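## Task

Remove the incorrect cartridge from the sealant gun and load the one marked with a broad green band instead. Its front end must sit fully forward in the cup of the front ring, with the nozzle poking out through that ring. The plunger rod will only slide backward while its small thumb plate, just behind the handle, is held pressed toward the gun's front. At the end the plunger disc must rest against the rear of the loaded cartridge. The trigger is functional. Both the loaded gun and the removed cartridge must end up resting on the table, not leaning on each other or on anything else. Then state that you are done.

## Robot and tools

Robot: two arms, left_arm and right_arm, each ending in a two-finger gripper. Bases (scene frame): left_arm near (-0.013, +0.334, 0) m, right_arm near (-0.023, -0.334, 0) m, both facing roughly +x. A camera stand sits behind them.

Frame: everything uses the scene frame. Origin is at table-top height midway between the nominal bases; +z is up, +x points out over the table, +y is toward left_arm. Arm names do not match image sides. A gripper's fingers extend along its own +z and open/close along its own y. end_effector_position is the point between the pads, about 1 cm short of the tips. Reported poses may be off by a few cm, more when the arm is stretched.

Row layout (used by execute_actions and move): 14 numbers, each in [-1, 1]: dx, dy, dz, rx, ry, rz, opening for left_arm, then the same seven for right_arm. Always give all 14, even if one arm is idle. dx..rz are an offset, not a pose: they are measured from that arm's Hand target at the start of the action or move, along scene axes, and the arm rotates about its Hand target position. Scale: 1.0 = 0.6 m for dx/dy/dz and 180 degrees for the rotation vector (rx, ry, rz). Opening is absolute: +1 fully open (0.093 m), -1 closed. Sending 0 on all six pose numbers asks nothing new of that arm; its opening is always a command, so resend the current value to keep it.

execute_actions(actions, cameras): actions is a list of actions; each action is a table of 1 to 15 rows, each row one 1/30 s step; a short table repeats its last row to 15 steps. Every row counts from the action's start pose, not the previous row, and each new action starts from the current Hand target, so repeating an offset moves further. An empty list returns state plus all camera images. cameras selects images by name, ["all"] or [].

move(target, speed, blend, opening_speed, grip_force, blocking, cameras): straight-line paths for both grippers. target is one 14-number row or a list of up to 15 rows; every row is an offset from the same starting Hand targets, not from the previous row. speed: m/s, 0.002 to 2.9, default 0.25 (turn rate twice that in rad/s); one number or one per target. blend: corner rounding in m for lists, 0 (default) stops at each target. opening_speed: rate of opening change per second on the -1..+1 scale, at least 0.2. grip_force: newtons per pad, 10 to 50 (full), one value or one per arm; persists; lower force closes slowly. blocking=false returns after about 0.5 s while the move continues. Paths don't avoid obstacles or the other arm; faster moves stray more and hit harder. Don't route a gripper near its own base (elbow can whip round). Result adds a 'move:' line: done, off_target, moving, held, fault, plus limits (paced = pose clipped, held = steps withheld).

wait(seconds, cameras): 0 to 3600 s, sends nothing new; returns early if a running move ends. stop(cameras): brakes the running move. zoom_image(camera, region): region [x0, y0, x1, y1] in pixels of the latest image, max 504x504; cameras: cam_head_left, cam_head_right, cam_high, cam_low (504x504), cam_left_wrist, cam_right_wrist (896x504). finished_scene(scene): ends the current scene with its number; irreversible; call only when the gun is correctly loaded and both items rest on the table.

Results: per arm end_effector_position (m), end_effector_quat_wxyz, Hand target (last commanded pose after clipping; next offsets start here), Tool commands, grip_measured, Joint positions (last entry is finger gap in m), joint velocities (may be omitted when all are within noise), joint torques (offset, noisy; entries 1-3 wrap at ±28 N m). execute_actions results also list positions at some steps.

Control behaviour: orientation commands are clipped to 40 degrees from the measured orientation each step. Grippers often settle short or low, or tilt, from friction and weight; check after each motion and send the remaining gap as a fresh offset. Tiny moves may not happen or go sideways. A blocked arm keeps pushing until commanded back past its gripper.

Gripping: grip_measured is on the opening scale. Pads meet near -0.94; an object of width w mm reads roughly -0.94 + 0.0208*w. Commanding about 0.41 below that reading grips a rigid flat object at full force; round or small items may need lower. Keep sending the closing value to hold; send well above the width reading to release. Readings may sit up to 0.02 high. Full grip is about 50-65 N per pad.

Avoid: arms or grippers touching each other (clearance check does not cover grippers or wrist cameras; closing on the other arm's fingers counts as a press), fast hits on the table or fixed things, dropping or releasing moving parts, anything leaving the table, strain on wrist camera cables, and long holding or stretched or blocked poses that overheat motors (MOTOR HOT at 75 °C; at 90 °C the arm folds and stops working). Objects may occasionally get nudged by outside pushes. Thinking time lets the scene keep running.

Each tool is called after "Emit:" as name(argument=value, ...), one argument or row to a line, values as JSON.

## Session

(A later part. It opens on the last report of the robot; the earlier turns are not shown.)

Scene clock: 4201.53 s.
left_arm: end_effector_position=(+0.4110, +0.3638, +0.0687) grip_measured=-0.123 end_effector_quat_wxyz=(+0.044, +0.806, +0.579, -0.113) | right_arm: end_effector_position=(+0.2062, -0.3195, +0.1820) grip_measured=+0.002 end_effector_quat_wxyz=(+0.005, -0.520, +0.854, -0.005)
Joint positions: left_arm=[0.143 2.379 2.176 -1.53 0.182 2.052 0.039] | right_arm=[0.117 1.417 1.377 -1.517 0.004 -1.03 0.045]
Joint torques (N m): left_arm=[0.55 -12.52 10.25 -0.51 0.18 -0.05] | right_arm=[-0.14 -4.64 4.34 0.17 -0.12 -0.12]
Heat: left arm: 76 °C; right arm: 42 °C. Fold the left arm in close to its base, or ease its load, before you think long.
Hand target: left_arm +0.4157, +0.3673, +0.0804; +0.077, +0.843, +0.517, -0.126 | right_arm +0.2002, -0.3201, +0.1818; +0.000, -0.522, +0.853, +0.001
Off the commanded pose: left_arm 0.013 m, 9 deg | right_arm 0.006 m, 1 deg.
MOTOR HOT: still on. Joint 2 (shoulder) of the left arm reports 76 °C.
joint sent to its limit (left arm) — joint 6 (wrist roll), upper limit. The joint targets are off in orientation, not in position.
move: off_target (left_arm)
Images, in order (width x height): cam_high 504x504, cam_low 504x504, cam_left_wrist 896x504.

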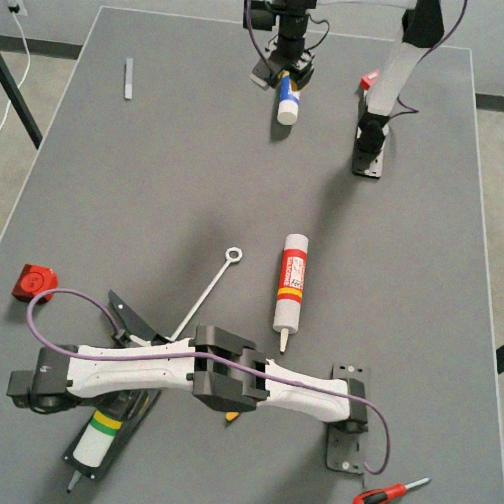

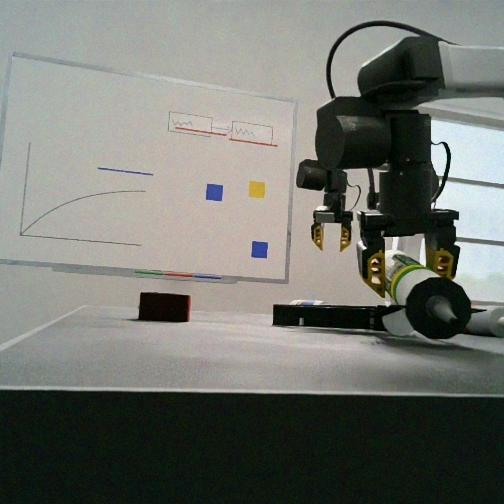

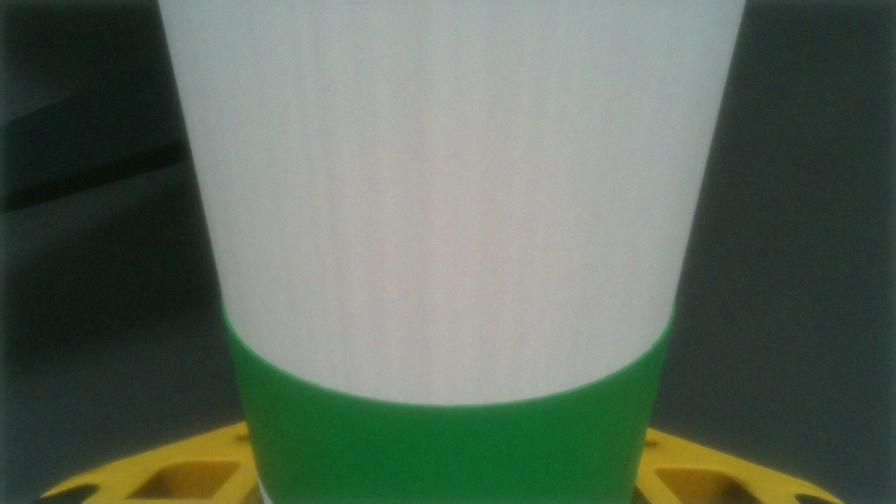

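Emit:
move(
  target=[
    [0.0,0.0,-0.025,0.0347,-0.0177,0,-0.35,0,0,0,0,0,0,0],
  ],
  speed=0.06,
  cameras=["cam_low","cam_high"],
)

Emit:
zoom_image(
  camera="cam_low",
  region=[380, 220, 504, 350],
)

Emit:
zoom_image(
  camera="cam_high",
  region=[30, 350, 200, 504],
)

Scene clock: 4218.03 s.
left_arm: end_effector_position=(+0.4143, +0.3682, +0.0520) grip_measured=-0.123 end_effector_quat_wxyz=(+0.029, +0.814, +0.574, -0.087) | right_arm: end_effector_position=(+0.2062, -0.3195, +0.1820) grip_measured=+0.002 end_effector_quat_wxyz=(+0.005, -0.520, +0.854, -0.005)
Joint positions: left_arm=[0.133 2.358 2.083 -1.423 0.132 2.052 0.039] | right_arm=[0.117 1.417 1.377 -1.517 0.004 -1.03 0.045]
Joint torques (N m): left_arm=[-1.44 -15.57 5.16 -0.14 -0.16 -0.05] | right_arm=[-0.12 -4.66 4.36 0.17 -0.12 -0.12]
Heat: left arm: 78 °C; right arm: 42 °C. Fold the left arm in close to its base, or ease its load, before you think long.
Hand target: left_arm +0.4157, +0.3674, +0.0653; +0.045, +0.849, +0.521, -0.074 | right_arm +0.2002, -0.3201, +0.1818; +0.000, -0.522, +0.853, +0.001
Off the commanded pose: left_arm 0.013 m, 8 deg | right_arm 0.006 m, 1 deg.
MOTOR HOT: still on. Joint 2 (shoulder) of the left arm reports 78 °C.
joint sent to its limit (left arm) — joint 6 (wrist roll), upper limit. The joint targets are off in orientation, not in position.
move: off_target (left_arm)
Images, in order (width x height): cam_high 504x504, cam_low 504x504.

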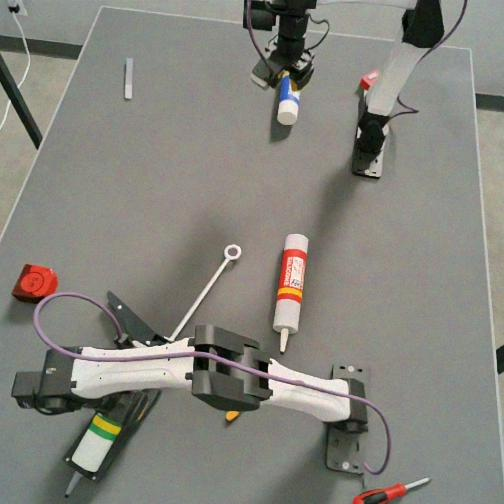

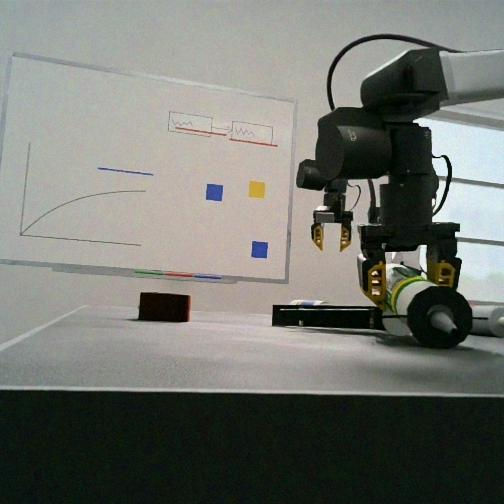

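Scaled by 3.877.

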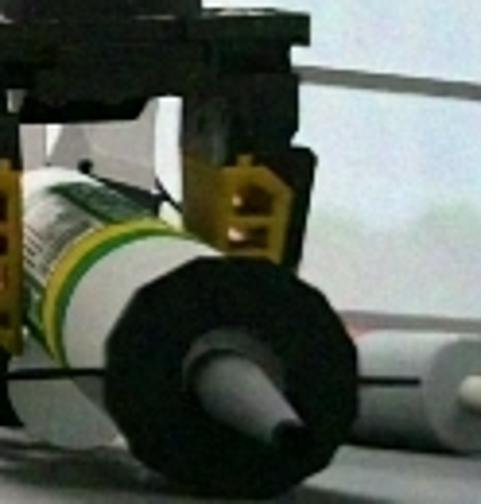

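Scaled by 2.965.

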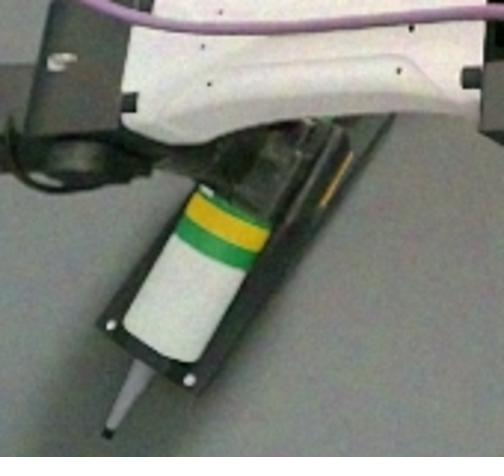

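Emit:
move(
  target=[
    [0.0,0.0,-0.03,0.03,-0.0153,0,-0.35,0,0,0,0,0,0,0],
  ],
  speed=0.06,
  cameras=["cam_low","cam_high"],
)

Emit:
zoom_image(
  camera="cam_low",
  region=[380, 220, 504, 350],
)

Scene clock: 4236.93 s.
left_arm: end_effector_position=(+0.4171, +0.3683, +0.0510) grip_measured=-0.123 end_effector_quat_wxyz=(+0.019, +0.824, +0.566, -0.033) | right_arm: end_effector_position=(+0.2062, -0.3195, +0.1820) grip_measured=+0.002 end_effector_quat_wxyz=(+0.005, -0.520, +0.854, -0.005)
Joint positions: left_arm=[0.106 2.271 1.941 -1.281 0.065 2.044 0.039] | right_arm=[0.117 1.417 1.377 -1.517 0.004 -1.03 0.045]
Joint torques (N m): left_arm=[-1.59 -12.41 4.12 0.18 -0.25 0.04] | right_arm=[-0.14 -4.66 4.34 0.16 -0.12 -0.12]
Heat: left arm: 81 °C; right arm: 41 °C. Fold the left arm in close to its base, or ease its load, before you think long.
Hand target: left_arm +0.4157, +0.3673, +0.0474; +0.017, +0.852, +0.523, -0.029 | right_arm +0.2002, -0.3201, +0.1818; +0.000, -0.522, +0.853, +0.001
Off the commanded pose: left_arm 0.004 m, 6 deg | right_arm 0.006 m, 1 deg.
MOTOR HOT: still on. Joint 2 (shoulder) of the left arm reports 81 °C.
joint sent to its limit (left arm) — joint 6 (wrist roll), upper limit. The joint targets are off in orientation, not in position.
move: off_target (left_arm)
Images, in order (width x height): cam_high 504x504, cam_low 504x504.

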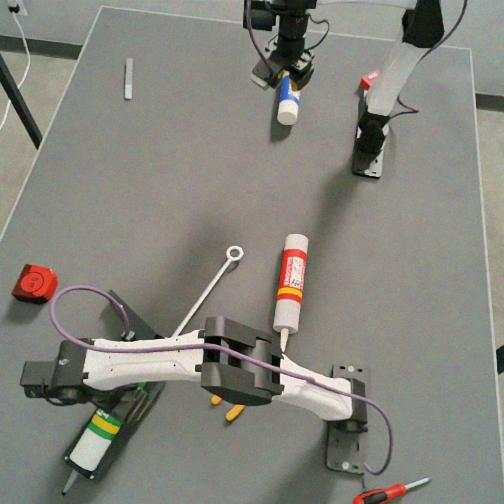

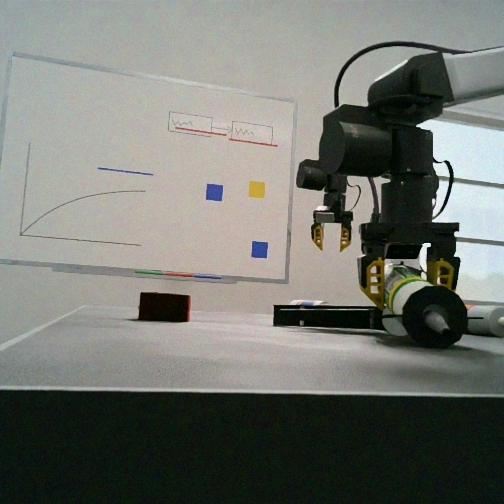

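Scaled by 3.877.

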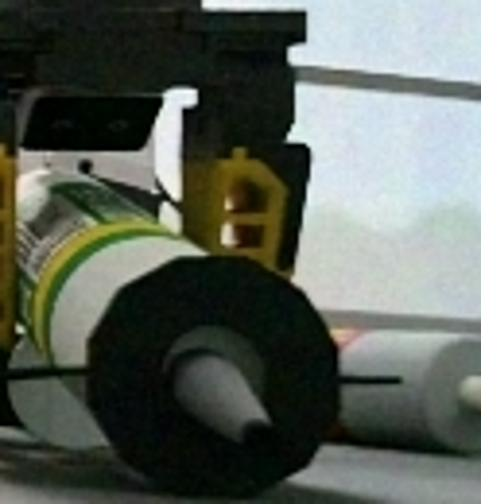

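Emit:
move(
  target=[
    [0.0,0.0,0.0,0,0,0,0.25,0,0,0,0,0,0,0],
    [0,0,0.17,0,0,0,0.25,0,0,0,0,0,0,0],
  ],
  speed=0.15,
  opening_speed=0.7,
  cameras=["cam_low","cam_high","cam_left_wrist"],
)

Scene clock: 4248.23 s.
left_arm: end_effector_position=(+0.4151, +0.3691, +0.1273) grip_measured=+0.248 end_effector_quat_wxyz=(+0.012, +0.828, +0.561, -0.014) | right_arm: end_effector_position=(+0.2062, -0.3195, +0.1820) grip_measured=+0.002 end_effector_quat_wxyz=(+0.005, -0.520, +0.854, -0.005)
Joint positions: left_arm=[0.097 2.251 2.215 -1.548 0.035 2.045 0.057] | right_arm=[0.117 1.417 1.377 -1.517 0.004 -1.03 0.045]
Joint torques (N m): left_arm=[-0.69 -14.78 8.59 -0.15 0.01 0.02] | right_arm=[-0.13 -4.64 4.34 0.17 -0.12 -0.12]
Heat: left arm: 81 °C; right arm: 41 °C. Fold the left arm in close to its base, or ease its load, before you think long.
Hand target: left_arm +0.4157, +0.3674, +0.1494; +0.017, +0.852, +0.523, -0.029 | right_arm +0.2002, -0.3201, +0.1818; +0.000, -0.522, +0.853, +0.001
Off the commanded pose: left_arm 0.022 m, 6 deg | right_arm 0.006 m, 1 deg.
MOTOR HOT: still on. Joint 2 (shoulder) of the left arm reports 81 °C.
joint sent to its limit (left arm) — joint 4 (wrist pitch), lower limit; joint 6 (wrist roll), upper limit. The joint targets are off in orientation, not in position.
move: off_target (left_arm)
Images, in order (width x height): cam_high 504x504, cam_low 504x504, cam_left_wrist 896x504.

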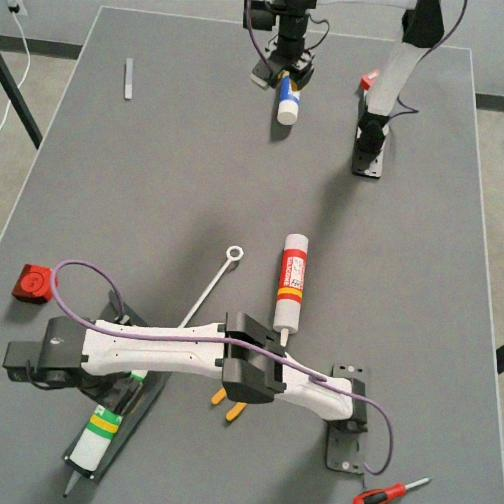

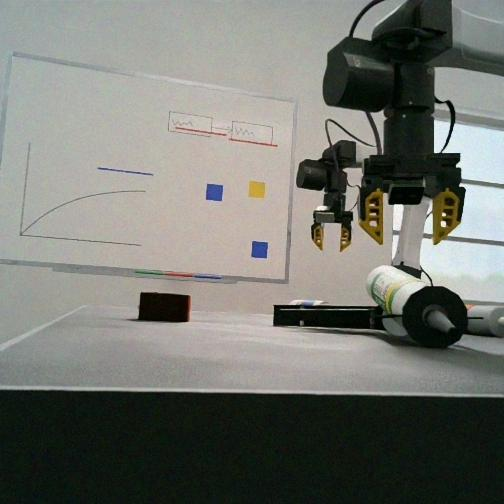

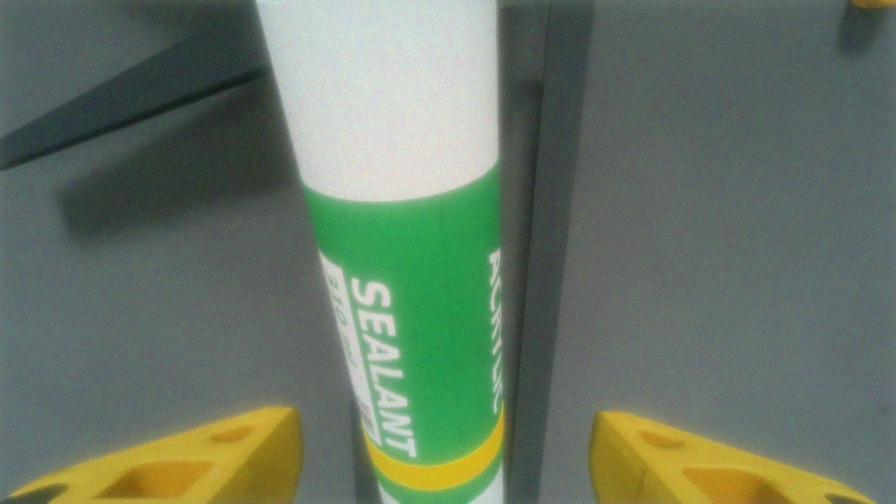

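Emit:
move(
  target=[
    [-0.38,-0.2,0.03,0,0,0.05,0.25,0,0,0,0,0,0,0],
  ],
  speed=0.3,
  cameras=["cam_high","cam_head_left","cam_left_wrist"],
)

Emit:
zoom_image(
  camera="cam_high",
  region=[30, 250, 280, 500],
)

Scene clock: 4257.10 s.
left_arm: end_effector_position=(+0.1914, +0.2484, +0.1674) grip_measured=+0.248 end_effector_quat_wxyz=(+0.018, +0.810, +0.586, -0.025) | right_arm: end_effector_position=(+0.2062, -0.3195, +0.1820) grip_measured=+0.002 end_effector_quat_wxyz=(+0.005, -0.520, +0.854, -0.005)
Joint positions: left_arm=[-0.348 1.387 1.292 -1.474 0.062 1.538 0.057] | right_arm=[0.117 1.417 1.377 -1.517 0.004 -1.03 0.045]
Joint torques (N m): left_arm=[-0.73 -5.67 5.7 0.03 0.1 -0.29] | right_arm=[-0.13 -4.66 4.34 0.17 -0.12 -0.12]
Heat: left arm: 80 °C; right arm: 41 °C. Fold the left arm in close to its base, or ease its load, before you think long.
Hand target: left_arm +0.1877, +0.2473, +0.1674; +0.020, +0.808, +0.588, -0.028 | right_arm +0.2002, -0.3201, +0.1818; +0.000, -0.522, +0.853, +0.001
Off the commanded pose: left_arm 0.004 m, 0 deg | right_arm 0.006 m, 1 deg.
MOTOR HOT: still on. Joint 2 (shoulder) of the left arm reports 80 °C.
move: done
Images, in order (width x height): cam_head_left 504x504, cam_high 504x504, cam_left_wrist 896x504.

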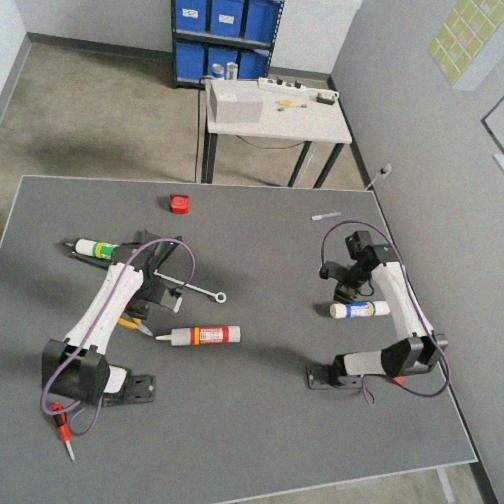

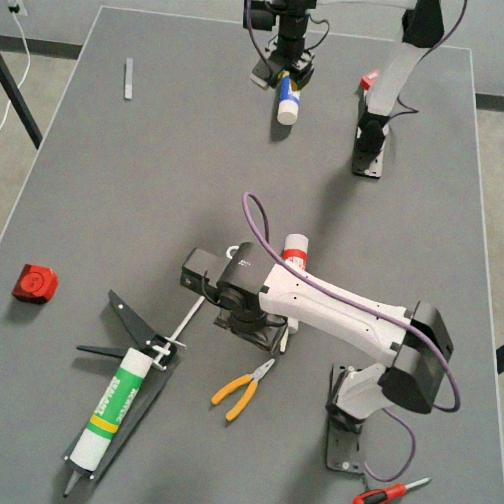

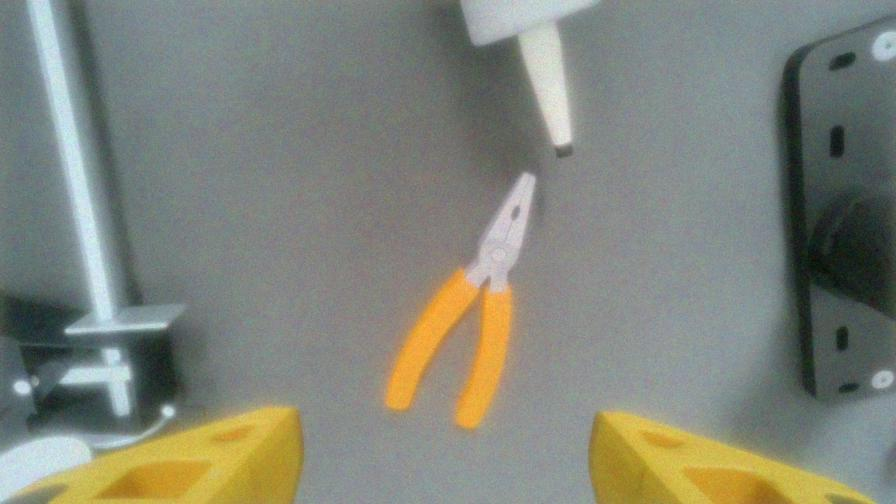

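Scaled by 2.016.

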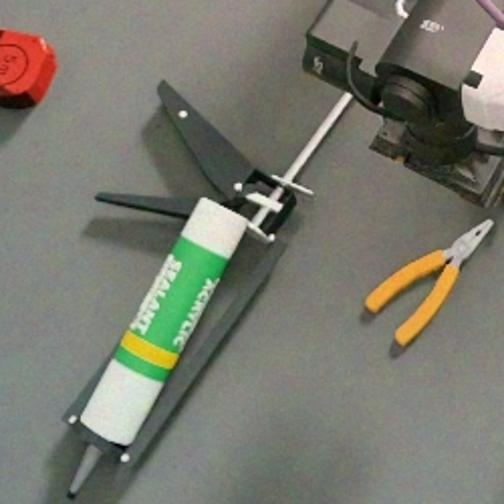

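Emit:
wait(
  seconds=45,
)

Scene clock: 4312.40 s.
left_arm: end_effector_position=(+0.1914, +0.2484, +0.1674) grip_measured=+0.248 end_effector_quat_wxyz=(+0.018, +0.809, +0.586, -0.025) | right_arm: end_effector_position=(+0.2062, -0.3195, +0.1820) grip_measured=+0.002 end_effector_quat_wxyz=(+0.005, -0.520, +0.854, -0.005)
Joint positions: left_arm=[-0.348 1.387 1.292 -1.474 0.062 1.537 0.057] | right_arm=[0.117 1.417 1.377 -1.517 0.004 -1.03 0.045]
Joint torques (N m): left_arm=[-0.73 -5.56 5.74 0.06 0.11 -0.28] | right_arm=[-0.12 -4.66 4.34 0.17 -0.12 -0.12]
Heat: left arm: 61 °C; right arm: 40 °C.
Hand target: left_arm +0.1877, +0.2473, +0.1674; +0.020, +0.808, +0.588, -0.028 | right_arm +0.2002, -0.3201, +0.1818; +0.000, -0.522, +0.853, +0.001
Tool commands: left_gripper/opening=+0.25 right_gripper/opening=+0.0
Off the commanded pose: left_arm 0.004 m, 0 deg | right_arm 0.006 m, 1 deg.
MOTOR HOT: cleared for the motors of the left arm.
wait: 45.00 s; at rest from the start

Emit:
move(
  target=[
    [0.342,0.0995,-0.04,0.0201,-0.0085,-0.0504,0.35,0,0,0,0,0,0,0],
  ],
  speed=0.3,
  cameras=["cam_left_wrist"],
)

Scene clock: 4325.07 s.
left_arm: end_effector_position=(+0.3902, +0.3063, +0.1418) grip_measured=+0.348 end_effector_quat_wxyz=(+0.001, +0.848, +0.530, +0.000) | right_arm: end_effector_position=(+0.2062, -0.3195, +0.1820) grip_measured=+0.002 end_effector_quat_wxyz=(+0.005, -0.520, +0.854, -0.005)
Joint positions: left_arm=[-0.066 2.112 2.049 -1.508 0.001 1.956 0.062] | right_arm=[0.117 1.417 1.377 -1.517 0.004 -1.03 0.045]
Joint torques (N m): left_arm=[-0.05 -9.43 9.2 -0.1 -0.01 0] | right_arm=[-0.13 -4.66 4.34 0.17 -0.12 -0.12]
Heat: left arm: 59 °C; right arm: 40 °C.
Hand target: left_arm +0.3929, +0.3071, +0.1434; +0.000, +0.853, +0.522, +0.000 | right_arm +0.2002, -0.3201, +0.1818; +0.000, -0.522, +0.853, +0.001
Off the commanded pose: left_arm 0.003 m, 1 deg | right_arm 0.006 m, 1 deg.
move: done

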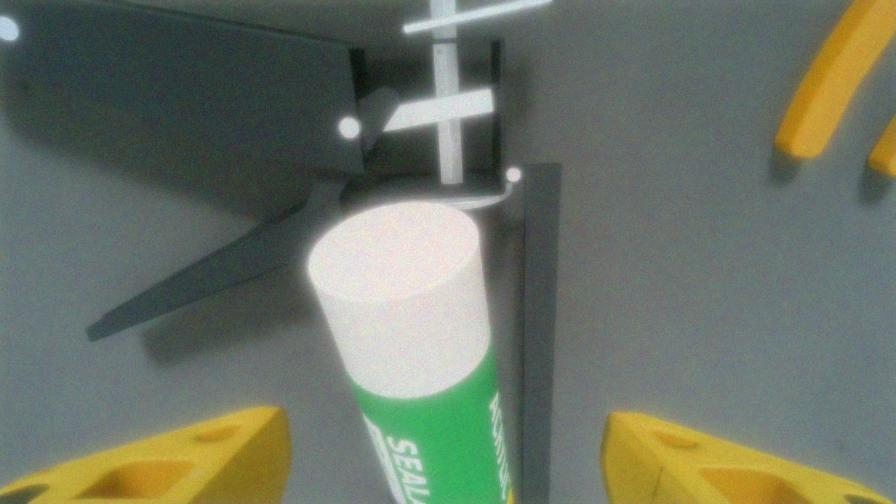

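Emit:
move(
  target=[
    [0.0373,0.0353,-0.0773,-0.0539,0.0246,0.028,0.45,0,0,0,0,0,0,0],
  ],
  speed=0.15,
  cameras=["cam_left_wrist","cam_low"],
)

Scene clock: 4346.83 s.
left_arm: end_effector_position=(+0.4102, +0.3294, +0.0956) grip_measured=+0.448 end_effector_quat_wxyz=(+0.041, +0.821, +0.564, -0.077) | right_arm: end_effector_position=(+0.2062, -0.3195, +0.1820) grip_measured=+0.002 end_effector_quat_wxyz=(+0.005, -0.520, +0.854, -0.005)
Joint positions: left_arm=[0.05 2.285 2.132 -1.507 0.151 1.993 0.067] | right_arm=[0.117 1.417 1.377 -1.517 0.004 -1.03 0.045]
Joint torques (N m): left_arm=[0.18 -10.62 9.02 -0.12 0.25 0.02] | right_arm=[-0.13 -4.66 4.34 0.16 -0.11 -0.12]
Heat: left arm: 60 °C; right arm: 40 °C.
Hand target: left_arm +0.4153, +0.3283, +0.0970; +0.052, +0.825, +0.557, -0.077 | right_arm +0.2002, -0.3201, +0.1818; +0.000, -0.522, +0.853, +0.001
Off the commanded pose: left_arm 0.005 m, 2 deg | right_arm 0.006 m, 1 deg.
move: done
Images, in order (width x height): cam_low 504x504, cam_left_wrist 896x504.

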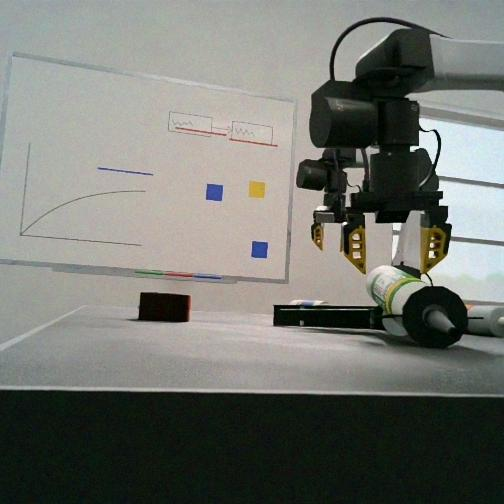

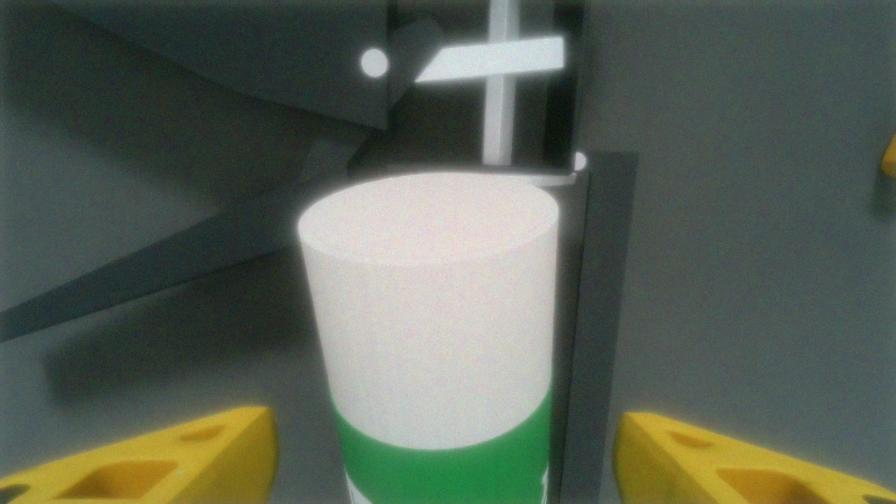

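Emit:
move(
  target=[
    [0.0,0.0,-0.038,0,0,0.019,0.45,0,0,0,0,0,0,0],
  ],
  speed=0.12,
  cameras=["cam_left_wrist"],
)

Scene clock: 4355.73 s.
left_arm: end_effector_position=(+0.4146, +0.3288, +0.0748) grip_measured=+0.448 end_effector_quat_wxyz=(+0.046, +0.813, +0.576, -0.073) | right_arm: end_effector_position=(+0.2062, -0.3195, +0.1820) grip_measured=+0.002 end_effector_quat_wxyz=(+0.005, -0.520, +0.854, -0.005)
Joint positions: left_arm=[0.05 2.285 2.05 -1.411 0.156 1.962 0.067] | right_arm=[0.117 1.417 1.377 -1.517 0.004 -1.03 0.045]
Joint torques (N m): left_arm=[0.34 -12 5.6 -0.05 0.27 -0.26] | right_arm=[-0.13 -4.66 4.34 0.17 -0.12 -0.12]
Heat: left arm: 62 °C; right arm: 40 °C.
Hand target: left_arm +0.4153, +0.3283, +0.0742; +0.054, +0.808, +0.582, -0.075 | right_arm +0.2002, -0.3201, +0.1818; +0.000, -0.522, +0.853, +0.001
Off the commanded pose: left_arm 0.001 m, 1 deg | right_arm 0.006 m, 1 deg.
move: done

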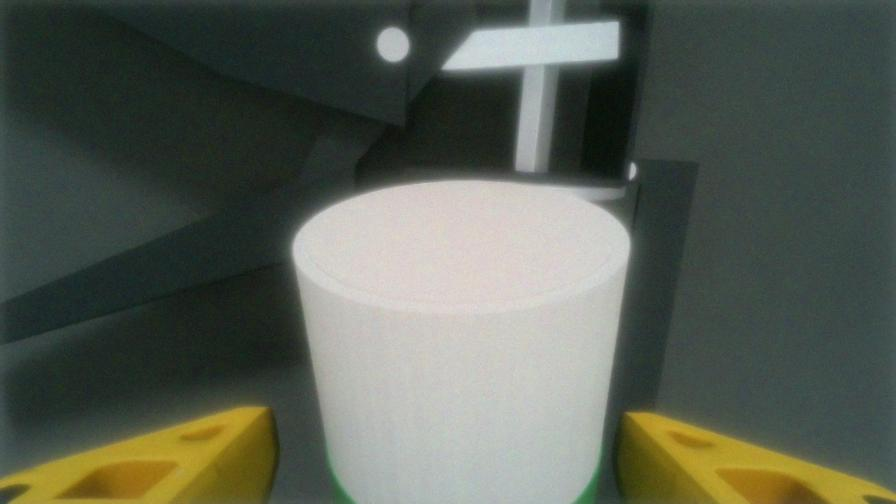

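Emit:
move(
  target=[
    [-0.0055,0.002,0.0,0,0,0.0,0.45,0,0,0,0,0,0,0],
    [-0.0055,0.002,0.0,0,0,0.0,-0.35,0,0,0,0,0,0,0],
  ],
  speed=0.12,
  cameras=["cam_left_wrist"],
)

Scene clock: 4363.17 s.
left_arm: end_effector_position=(+0.4104, +0.3296, +0.0681) grip_measured=-0.214 end_effector_quat_wxyz=(+0.041, +0.810, +0.579, -0.081) | right_arm: end_effector_position=(+0.2062, -0.3195, +0.1820) grip_measured=+0.002 end_effector_quat_wxyz=(+0.005, -0.520, +0.854, -0.005)
Joint positions: left_arm=[0.053 2.285 2.022 -1.401 0.156 1.959 0.035] | right_arm=[0.117 1.417 1.377 -1.517 0.004 -1.03 0.045]
Joint torques (N m): left_arm=[0.34 -13.37 5.72 -0.04 0.26 -0.21] | right_arm=[-0.12 -4.66 4.34 0.17 -0.12 -0.12]
Heat: left arm: 64 °C; right arm: 40 °C.
Hand target: left_arm +0.4119, +0.3295, +0.0741; +0.054, +0.808, +0.582, -0.075 | right_arm +0.2002, -0.3201, +0.1818; +0.000, -0.522, +0.853, +0.001
Off the commanded pose: left_arm 0.006 m, 2 deg | right_arm 0.006 m, 1 deg.
move: done

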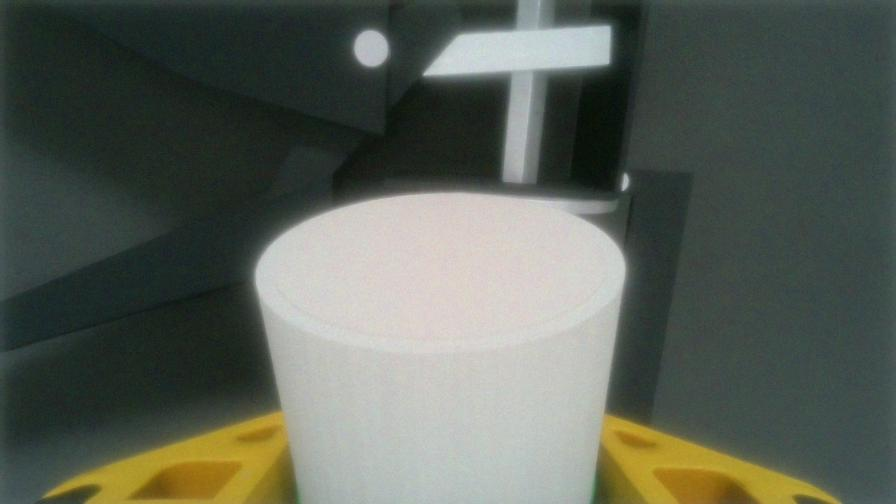

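Emit:
move(
  target=[
    [-0.021,0.0102,0.012,0,0,-0.033,-0.35,0,0,0,0,0,0,0],
  ],
  speed=0.08,
  cameras=["cam_left_wrist","cam_high"],
)

Emit:
zoom_image(
  camera="cam_high",
  region=[30, 300, 230, 500],
)

Scene clock: 4370.57 s.
left_arm: end_effector_position=(+0.4048, +0.3333, +0.0694) grip_measured=-0.191 end_effector_quat_wxyz=(+0.044, +0.824, +0.559, -0.082) | right_arm: end_effector_position=(+0.2062, -0.3195, +0.1820) grip_measured=+0.002 end_effector_quat_wxyz=(+0.005, -0.520, +0.854, -0.005)
Joint positions: left_arm=[0.064 2.264 1.992 -1.397 0.159 2.019 0.036] | right_arm=[0.117 1.417 1.377 -1.517 0.004 -1.03 0.045]
Joint torques (N m): left_arm=[0.36 -14.72 5.09 -0.31 0.11 0.32] | right_arm=[-0.13 -4.64 4.33 0.17 -0.12 -0.12]
Heat: left arm: 67 °C; right arm: 40 °C.
Hand target: left_arm +0.3994, +0.3355, +0.0814; +0.050, +0.837, +0.539, -0.078 | right_arm +0.2002, -0.3201, +0.1818; +0.000, -0.522, +0.853, +0.001
Off the commanded pose: left_arm 0.013 m, 3 deg | right_arm 0.006 m, 1 deg.
joint sent to its limit (left arm) — joint 6 (wrist roll), upper limit. The joint targets still meet the commanded pose.
move: off_target (left_arm)
Images, in order (width x height): cam_high 504x504, cam_left_wrist 896x504.

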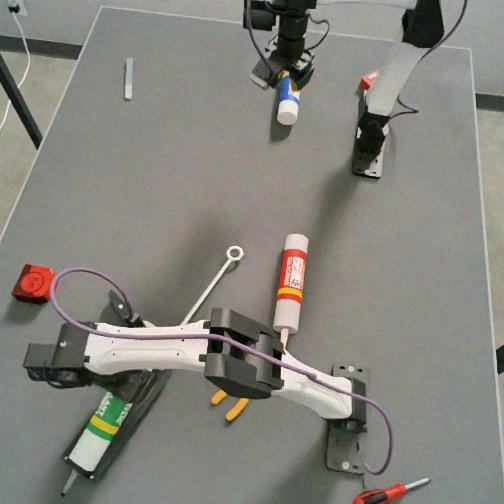

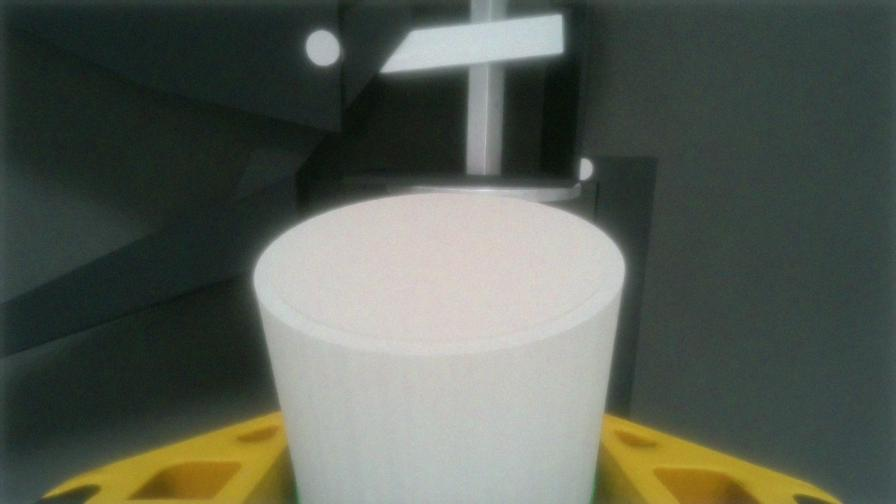

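Scaled by 2.520.

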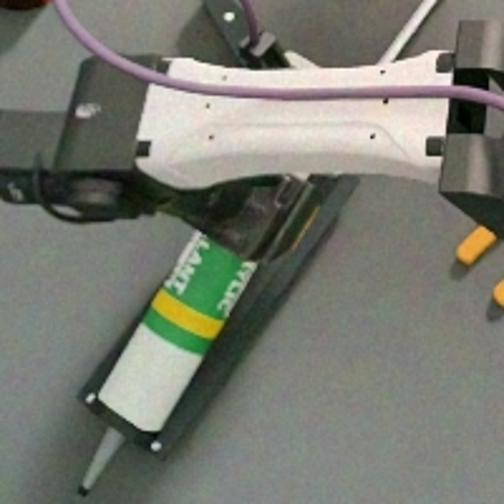

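Emit:
move(
  target=[
    [-0.01,0.0043,-0.022,0.0236,-0.0097,-0.022,-0.35,0,0,0,0,0,0,0],
  ],
  speed=0.06,
  cameras=["cam_left_wrist"],
)

Scene clock: 4417.00 s.
left_arm: end_effector_position=(+0.4033, +0.3328, +0.0688) grip_measured=-0.191 end_effector_quat_wxyz=(+0.046, +0.833, +0.549, -0.047) | right_arm: end_effector_position=(+0.2062, -0.3195, +0.1820) grip_measured=+0.002 end_effector_quat_wxyz=(+0.005, -0.520, +0.854, -0.005)
Joint positions: left_arm=[0.05 2.188 1.873 -1.29 0.128 2.026 0.036] | right_arm=[0.117 1.417 1.377 -1.517 0.004 -1.03 0.045]
Joint torques (N m): left_arm=[-0.99 -12.62 4.18 -0.15 -0.44 0.22] | right_arm=[-0.13 -4.66 4.34 0.17 -0.12 -0.12]
Heat: left arm: 75 °C; right arm: 39 °C. Fold the left arm in close to its base, or ease its load, before you think long.
Hand target: left_arm +0.3934, +0.3382, +0.0683; +0.024, +0.858, +0.511, -0.047 | right_arm +0.2002, -0.3201, +0.1818; +0.000, -0.522, +0.853, +0.001
Off the commanded pose: left_arm 0.011 m, 6 deg | right_arm 0.006 m, 1 deg.
MOTOR HOT: joint 2 (shoulder) of the left arm reports 75 °C; the controller's stop level is 90 °C. To cool a motor, set the load down, stop pushing, or move to a pose that needs little force.
joint sent to its limit (left arm) — joint 6 (wrist roll), upper limit. The joint targets are off in orientation, not in position.
move: off_target (left_arm)

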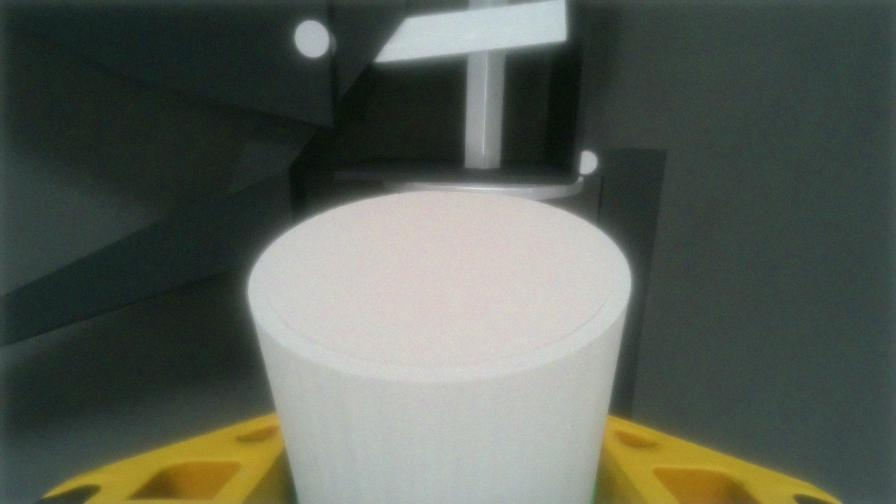

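Emit:
move(
  target=[
    [-0.02,0.0085,0.018,0.0,0,0,-0.35,0,0,0,0,0,0,0],
  ],
  speed=0.08,
  cameras=["cam_left_wrist","cam_low"],
)

Scene clock: 4424.77 s.
left_arm: end_effector_position=(+0.3902, +0.3374, +0.0698) grip_measured=-0.191 end_effector_quat_wxyz=(+0.029, +0.840, +0.539, -0.046) | right_arm: end_effector_position=(+0.2062, -0.3195, +0.1820) grip_measured=+0.002 end_effector_quat_wxyz=(+0.005, -0.520, +0.854, -0.005)
Joint positions: left_arm=[0.05 2.15 1.816 -1.289 0.097 2.051 0.036] | right_arm=[0.117 1.417 1.377 -1.517 0.004 -1.03 0.045]
Joint torques (N m): left_arm=[-0.01 -13.68 5.18 -0.27 -0.25 0] | right_arm=[-0.13 -4.66 4.34 0.17 -0.12 -0.12]
Heat: left arm: 77 °C; right arm: 39 °C. Fold the left arm in close to its base, or ease its load, before you think long.
Hand target: left_arm +0.3813, +0.3433, +0.0790; +0.024, +0.858, +0.511, -0.047 | right_arm +0.2002, -0.3201, +0.1818; +0.000, -0.522, +0.853, +0.001
Off the commanded pose: left_arm 0.014 m, 4 deg | right_arm 0.006 m, 1 deg.
MOTOR HOT: still on. Joint 2 (shoulder) of the left arm reports 77 °C.
joint sent to its limit (left arm) — joint 6 (wrist roll), upper limit. The joint targets are off in orientation, not in position.
move: off_target (left_arm)
Images, in order (width x height): cam_low 504x504, cam_left_wrist 896x504.

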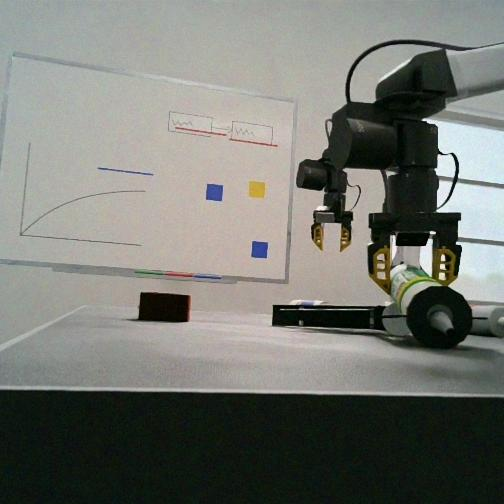

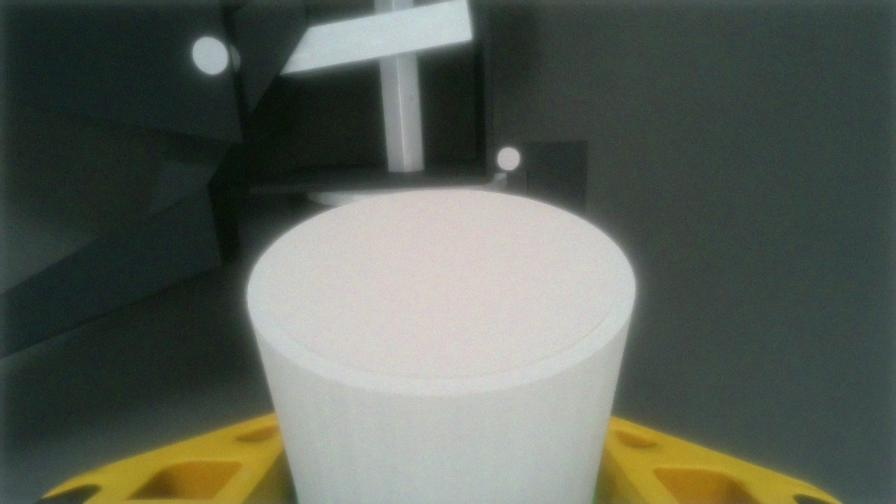

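Emit:
move(
  target=[
    [0.025,-0.0125,-0.012,0.0,0,0,-0.35,0,0,0,0,0,0,0],
    [0.03,-0.015,-0.04,0.0,0,0,-0.35,0,0,0,0,0,0,0],
  ],
  speed=0.08,
  cameras=["cam_left_wrist"],
)

Scene clock: 4437.73 s.
left_arm: end_effector_position=(+0.3890, +0.3376, +0.0688) grip_measured=-0.191 end_effector_quat_wxyz=(+0.019, +0.841, +0.537, -0.053) | right_arm: end_effector_position=(+0.2062, -0.3195, +0.1820) grip_measured=+0.002 end_effector_quat_wxyz=(+0.005, -0.520, +0.854, -0.005)
Joint positions: left_arm=[0.047 2.168 1.84 -1.316 0.086 2.052 0.036] | right_arm=[0.117 1.417 1.377 -1.517 0.004 -1.03 0.045]
Joint torques (N m): left_arm=[-1.61 -8.38 6.35 0.37 -0.06 -0.05] | right_arm=[-0.13 -4.64 4.36 0.17 -0.11 -0.12]
Heat: left arm: 79 °C; right arm: 39 °C. Fold the left arm in close to its base, or ease its load, before you think long.
Hand target: left_arm +0.3994, +0.3343, +0.0551; +0.024, +0.858, +0.511, -0.047 | right_arm +0.2002, -0.3201, +0.1818; +0.000, -0.522, +0.853, +0.001
Off the commanded pose: left_arm 0.018 m, 4 deg | right_arm 0.006 m, 1 deg.
MOTOR HOT: still on. Joint 2 (shoulder) of the left arm reports 79 °C.
joint sent to its limit (left arm) — joint 6 (wrist roll), upper limit. The joint targets still meet the commanded pose.
move: off_target (left_arm)

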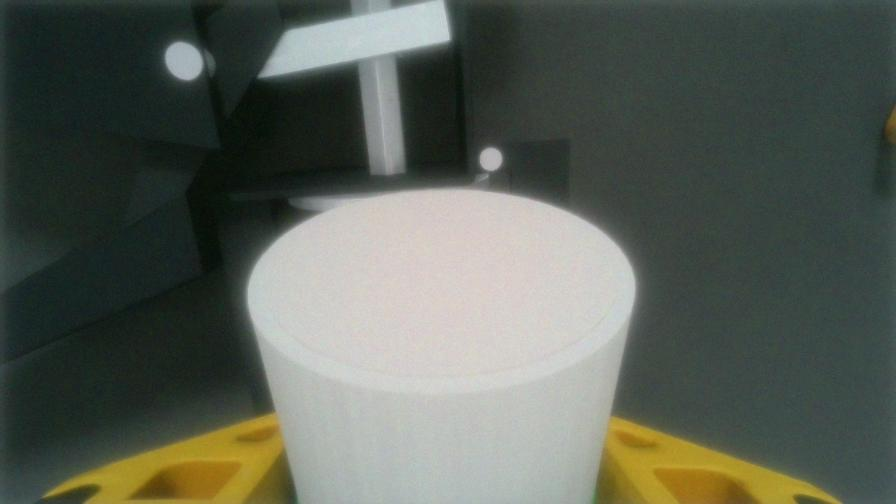

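Emit:
wait(
  seconds=15,
)

Scene clock: 4455.77 s.
left_arm: end_effector_position=(+0.3890, +0.3376, +0.0688) grip_measured=-0.191 end_effector_quat_wxyz=(+0.019, +0.841, +0.537, -0.053) | right_arm: end_effector_position=(+0.2062, -0.3195, +0.1820) grip_measured=+0.002 end_effector_quat_wxyz=(+0.005, -0.520, +0.854, -0.005)
Joint positions: left_arm=[0.047 2.168 1.84 -1.316 0.086 2.052 0.036] | right_arm=[0.117 1.417 1.377 -1.517 0.004 -1.03 0.045]
Joint torques (N m): left_arm=[-1.58 -8.31 6.38 0.37 -0.05 -0.06] | right_arm=[-0.14 -4.64 4.36 0.17 -0.12 -0.12]
Heat: left arm: 72 °C; right arm: 39 °C. Fold the left arm in close to its base, or ease its load, before you think long.
Hand target: left_arm +0.3994, +0.3343, +0.0551; +0.024, +0.858, +0.511, -0.047 | right_arm +0.2002, -0.3201, +0.1818; +0.000, -0.522, +0.853, +0.001
Tool commands: left_gripper/opening=-0.35 right_gripper/opening=+0.0
Off the commanded pose: left_arm 0.018 m, 4 deg | right_arm 0.006 m, 1 deg.
MOTOR HOT: still on. Joint 2 (shoulder) of the left arm reports 72 °C.
wait: 10.00 of 15 s (the remaining seconds did not pass); at rest from the start

Emit:
move(
  target=[
    [-0.01,0.0055,0.055,0.0,0,0,-0.35,0,0,0,0,0,0,0],
    [0.006,0.02,0.055,0.0,0,0,-0.35,0,0,0,0,0,0,0],
  ],
  speed=0.08,
  cameras=["cam_left_wrist","cam_low","cam_high"],
)

Emit:
zoom_image(
  camera="cam_high",
  region=[30, 330, 200, 500],
)

Scene clock: 4469.63 s.
left_arm: end_effector_position=(+0.3955, +0.3402, +0.0749) grip_measured=-0.191 end_effector_quat_wxyz=(+0.014, +0.840, +0.539, -0.058) | right_arm: end_effector_position=(+0.2062, -0.3195, +0.1820) grip_measured=+0.002 end_effector_quat_wxyz=(+0.005, -0.520, +0.854, -0.005)
Joint positions: left_arm=[0.05 2.21 1.932 -1.379 0.081 2.052 0.036] | right_arm=[0.117 1.417 1.377 -1.517 0.004 -1.03 0.045]
Joint torques (N m): left_arm=[0.38 -11.7 10.85 -0.32 -0.11 -0.05] | right_arm=[-0.13 -4.66 4.34 0.17 -0.12 -0.12]
Heat: left arm: 69 °C; right arm: 39 °C.
Hand target: left_arm +0.4030, +0.3463, +0.0879; +0.024, +0.858, +0.511, -0.047 | right_arm +0.2002, -0.3201, +0.1818; +0.000, -0.522, +0.853, +0.001
Off the commanded pose: left_arm 0.016 m, 4 deg | right_arm 0.006 m, 1 deg.
MOTOR HOT: cleared for the motors of the left arm.
joint sent to its limit (left arm) — joint 6 (wrist roll), upper limit. The joint targets are off in orientation, not in position.
move: off_target (left_arm)
Images, in order (width x height): cam_high 504x504, cam_low 504x504, cam_left_wrist 896x504.

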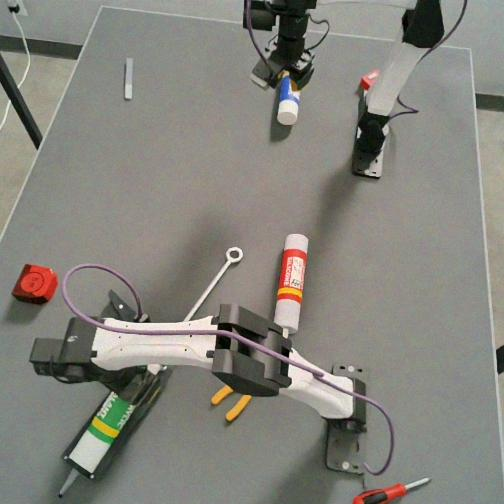

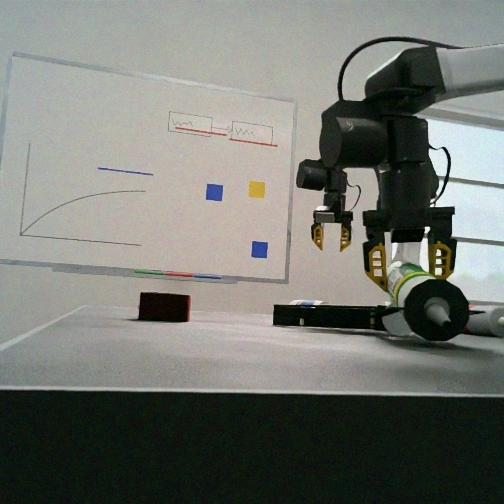

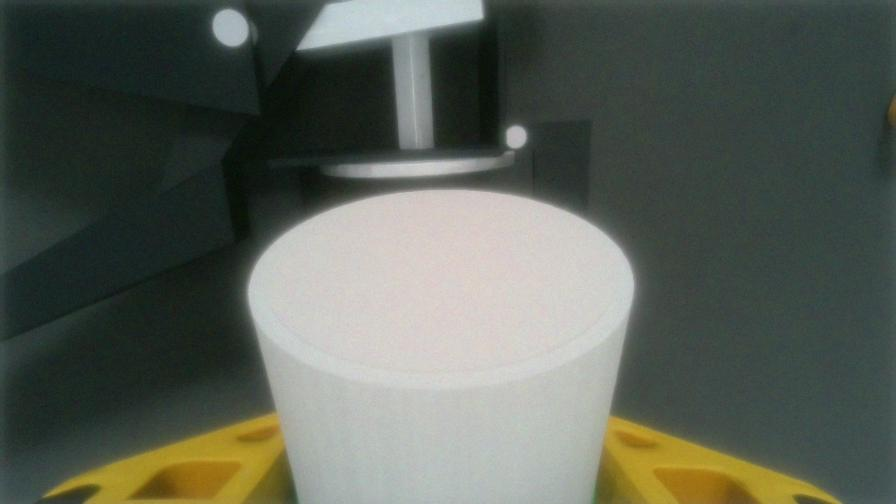

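Scaled by 2.965.

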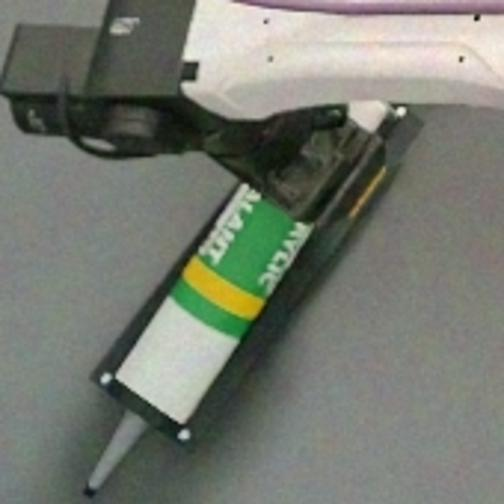

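Emit:
move(
  target=[
    [0.002,-0.005,-0.027,0.0318,-0.0099,0.022,-0.35,0,0,0,0,0,0,0],
  ],
  speed=0.08,
  cameras=["cam_left_wrist"],
)

Scene clock: 4515.50 s.
left_arm: end_effector_position=(+0.3982, +0.3404, +0.0592) grip_measured=-0.191 end_effector_quat_wxyz=(-0.008, +0.840, +0.541, -0.036) | right_arm: end_effector_position=(+0.2062, -0.3195, +0.1820) grip_measured=+0.002 end_effector_quat_wxyz=(+0.005, -0.520, +0.854, -0.005)
Joint positions: left_arm=[0.027 2.21 1.873 -1.304 0.024 2.023 0.036] | right_arm=[0.117 1.417 1.377 -1.517 0.004 -1.03 0.045]
Joint torques (N m): left_arm=[-0.76 -13.78 6.89 0.06 -0.26 -0.28] | right_arm=[-0.13 -4.64 4.34 0.16 -0.12 -0.12]
Heat: left arm: 77 °C; right arm: 39 °C. Fold the left arm in close to its base, or ease its load, before you think long.
Hand target: left_arm +0.4042, +0.3432, +0.0718; -0.009, +0.840, +0.542, -0.007 | right_arm +0.2002, -0.3201, +0.1818; +0.000, -0.522, +0.853, +0.001
Off the commanded pose: left_arm 0.014 m, 3 deg | right_arm 0.006 m, 1 deg.
MOTOR HOT: joint 2 (shoulder) of the left arm reports 77 °C; the controller's stop level is 90 °C. To cool a motor, set the load down, stop pushing, or move to a pose that needs little force.
move: off_target (left_arm)

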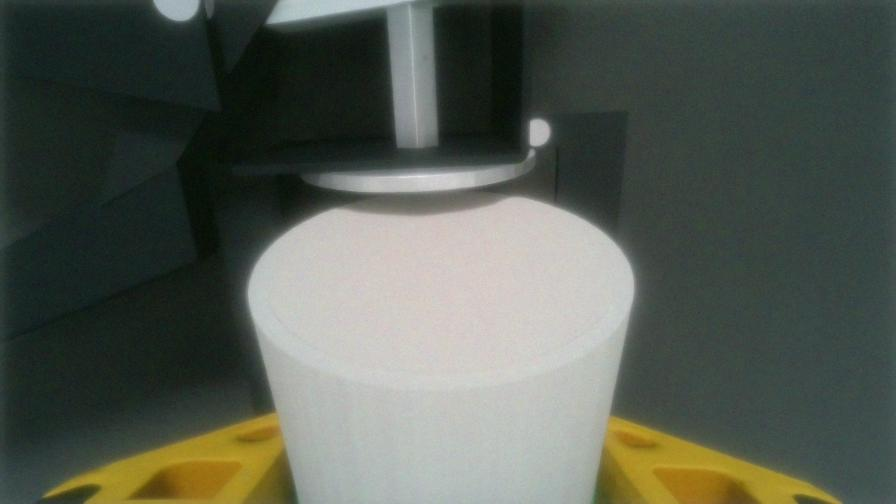

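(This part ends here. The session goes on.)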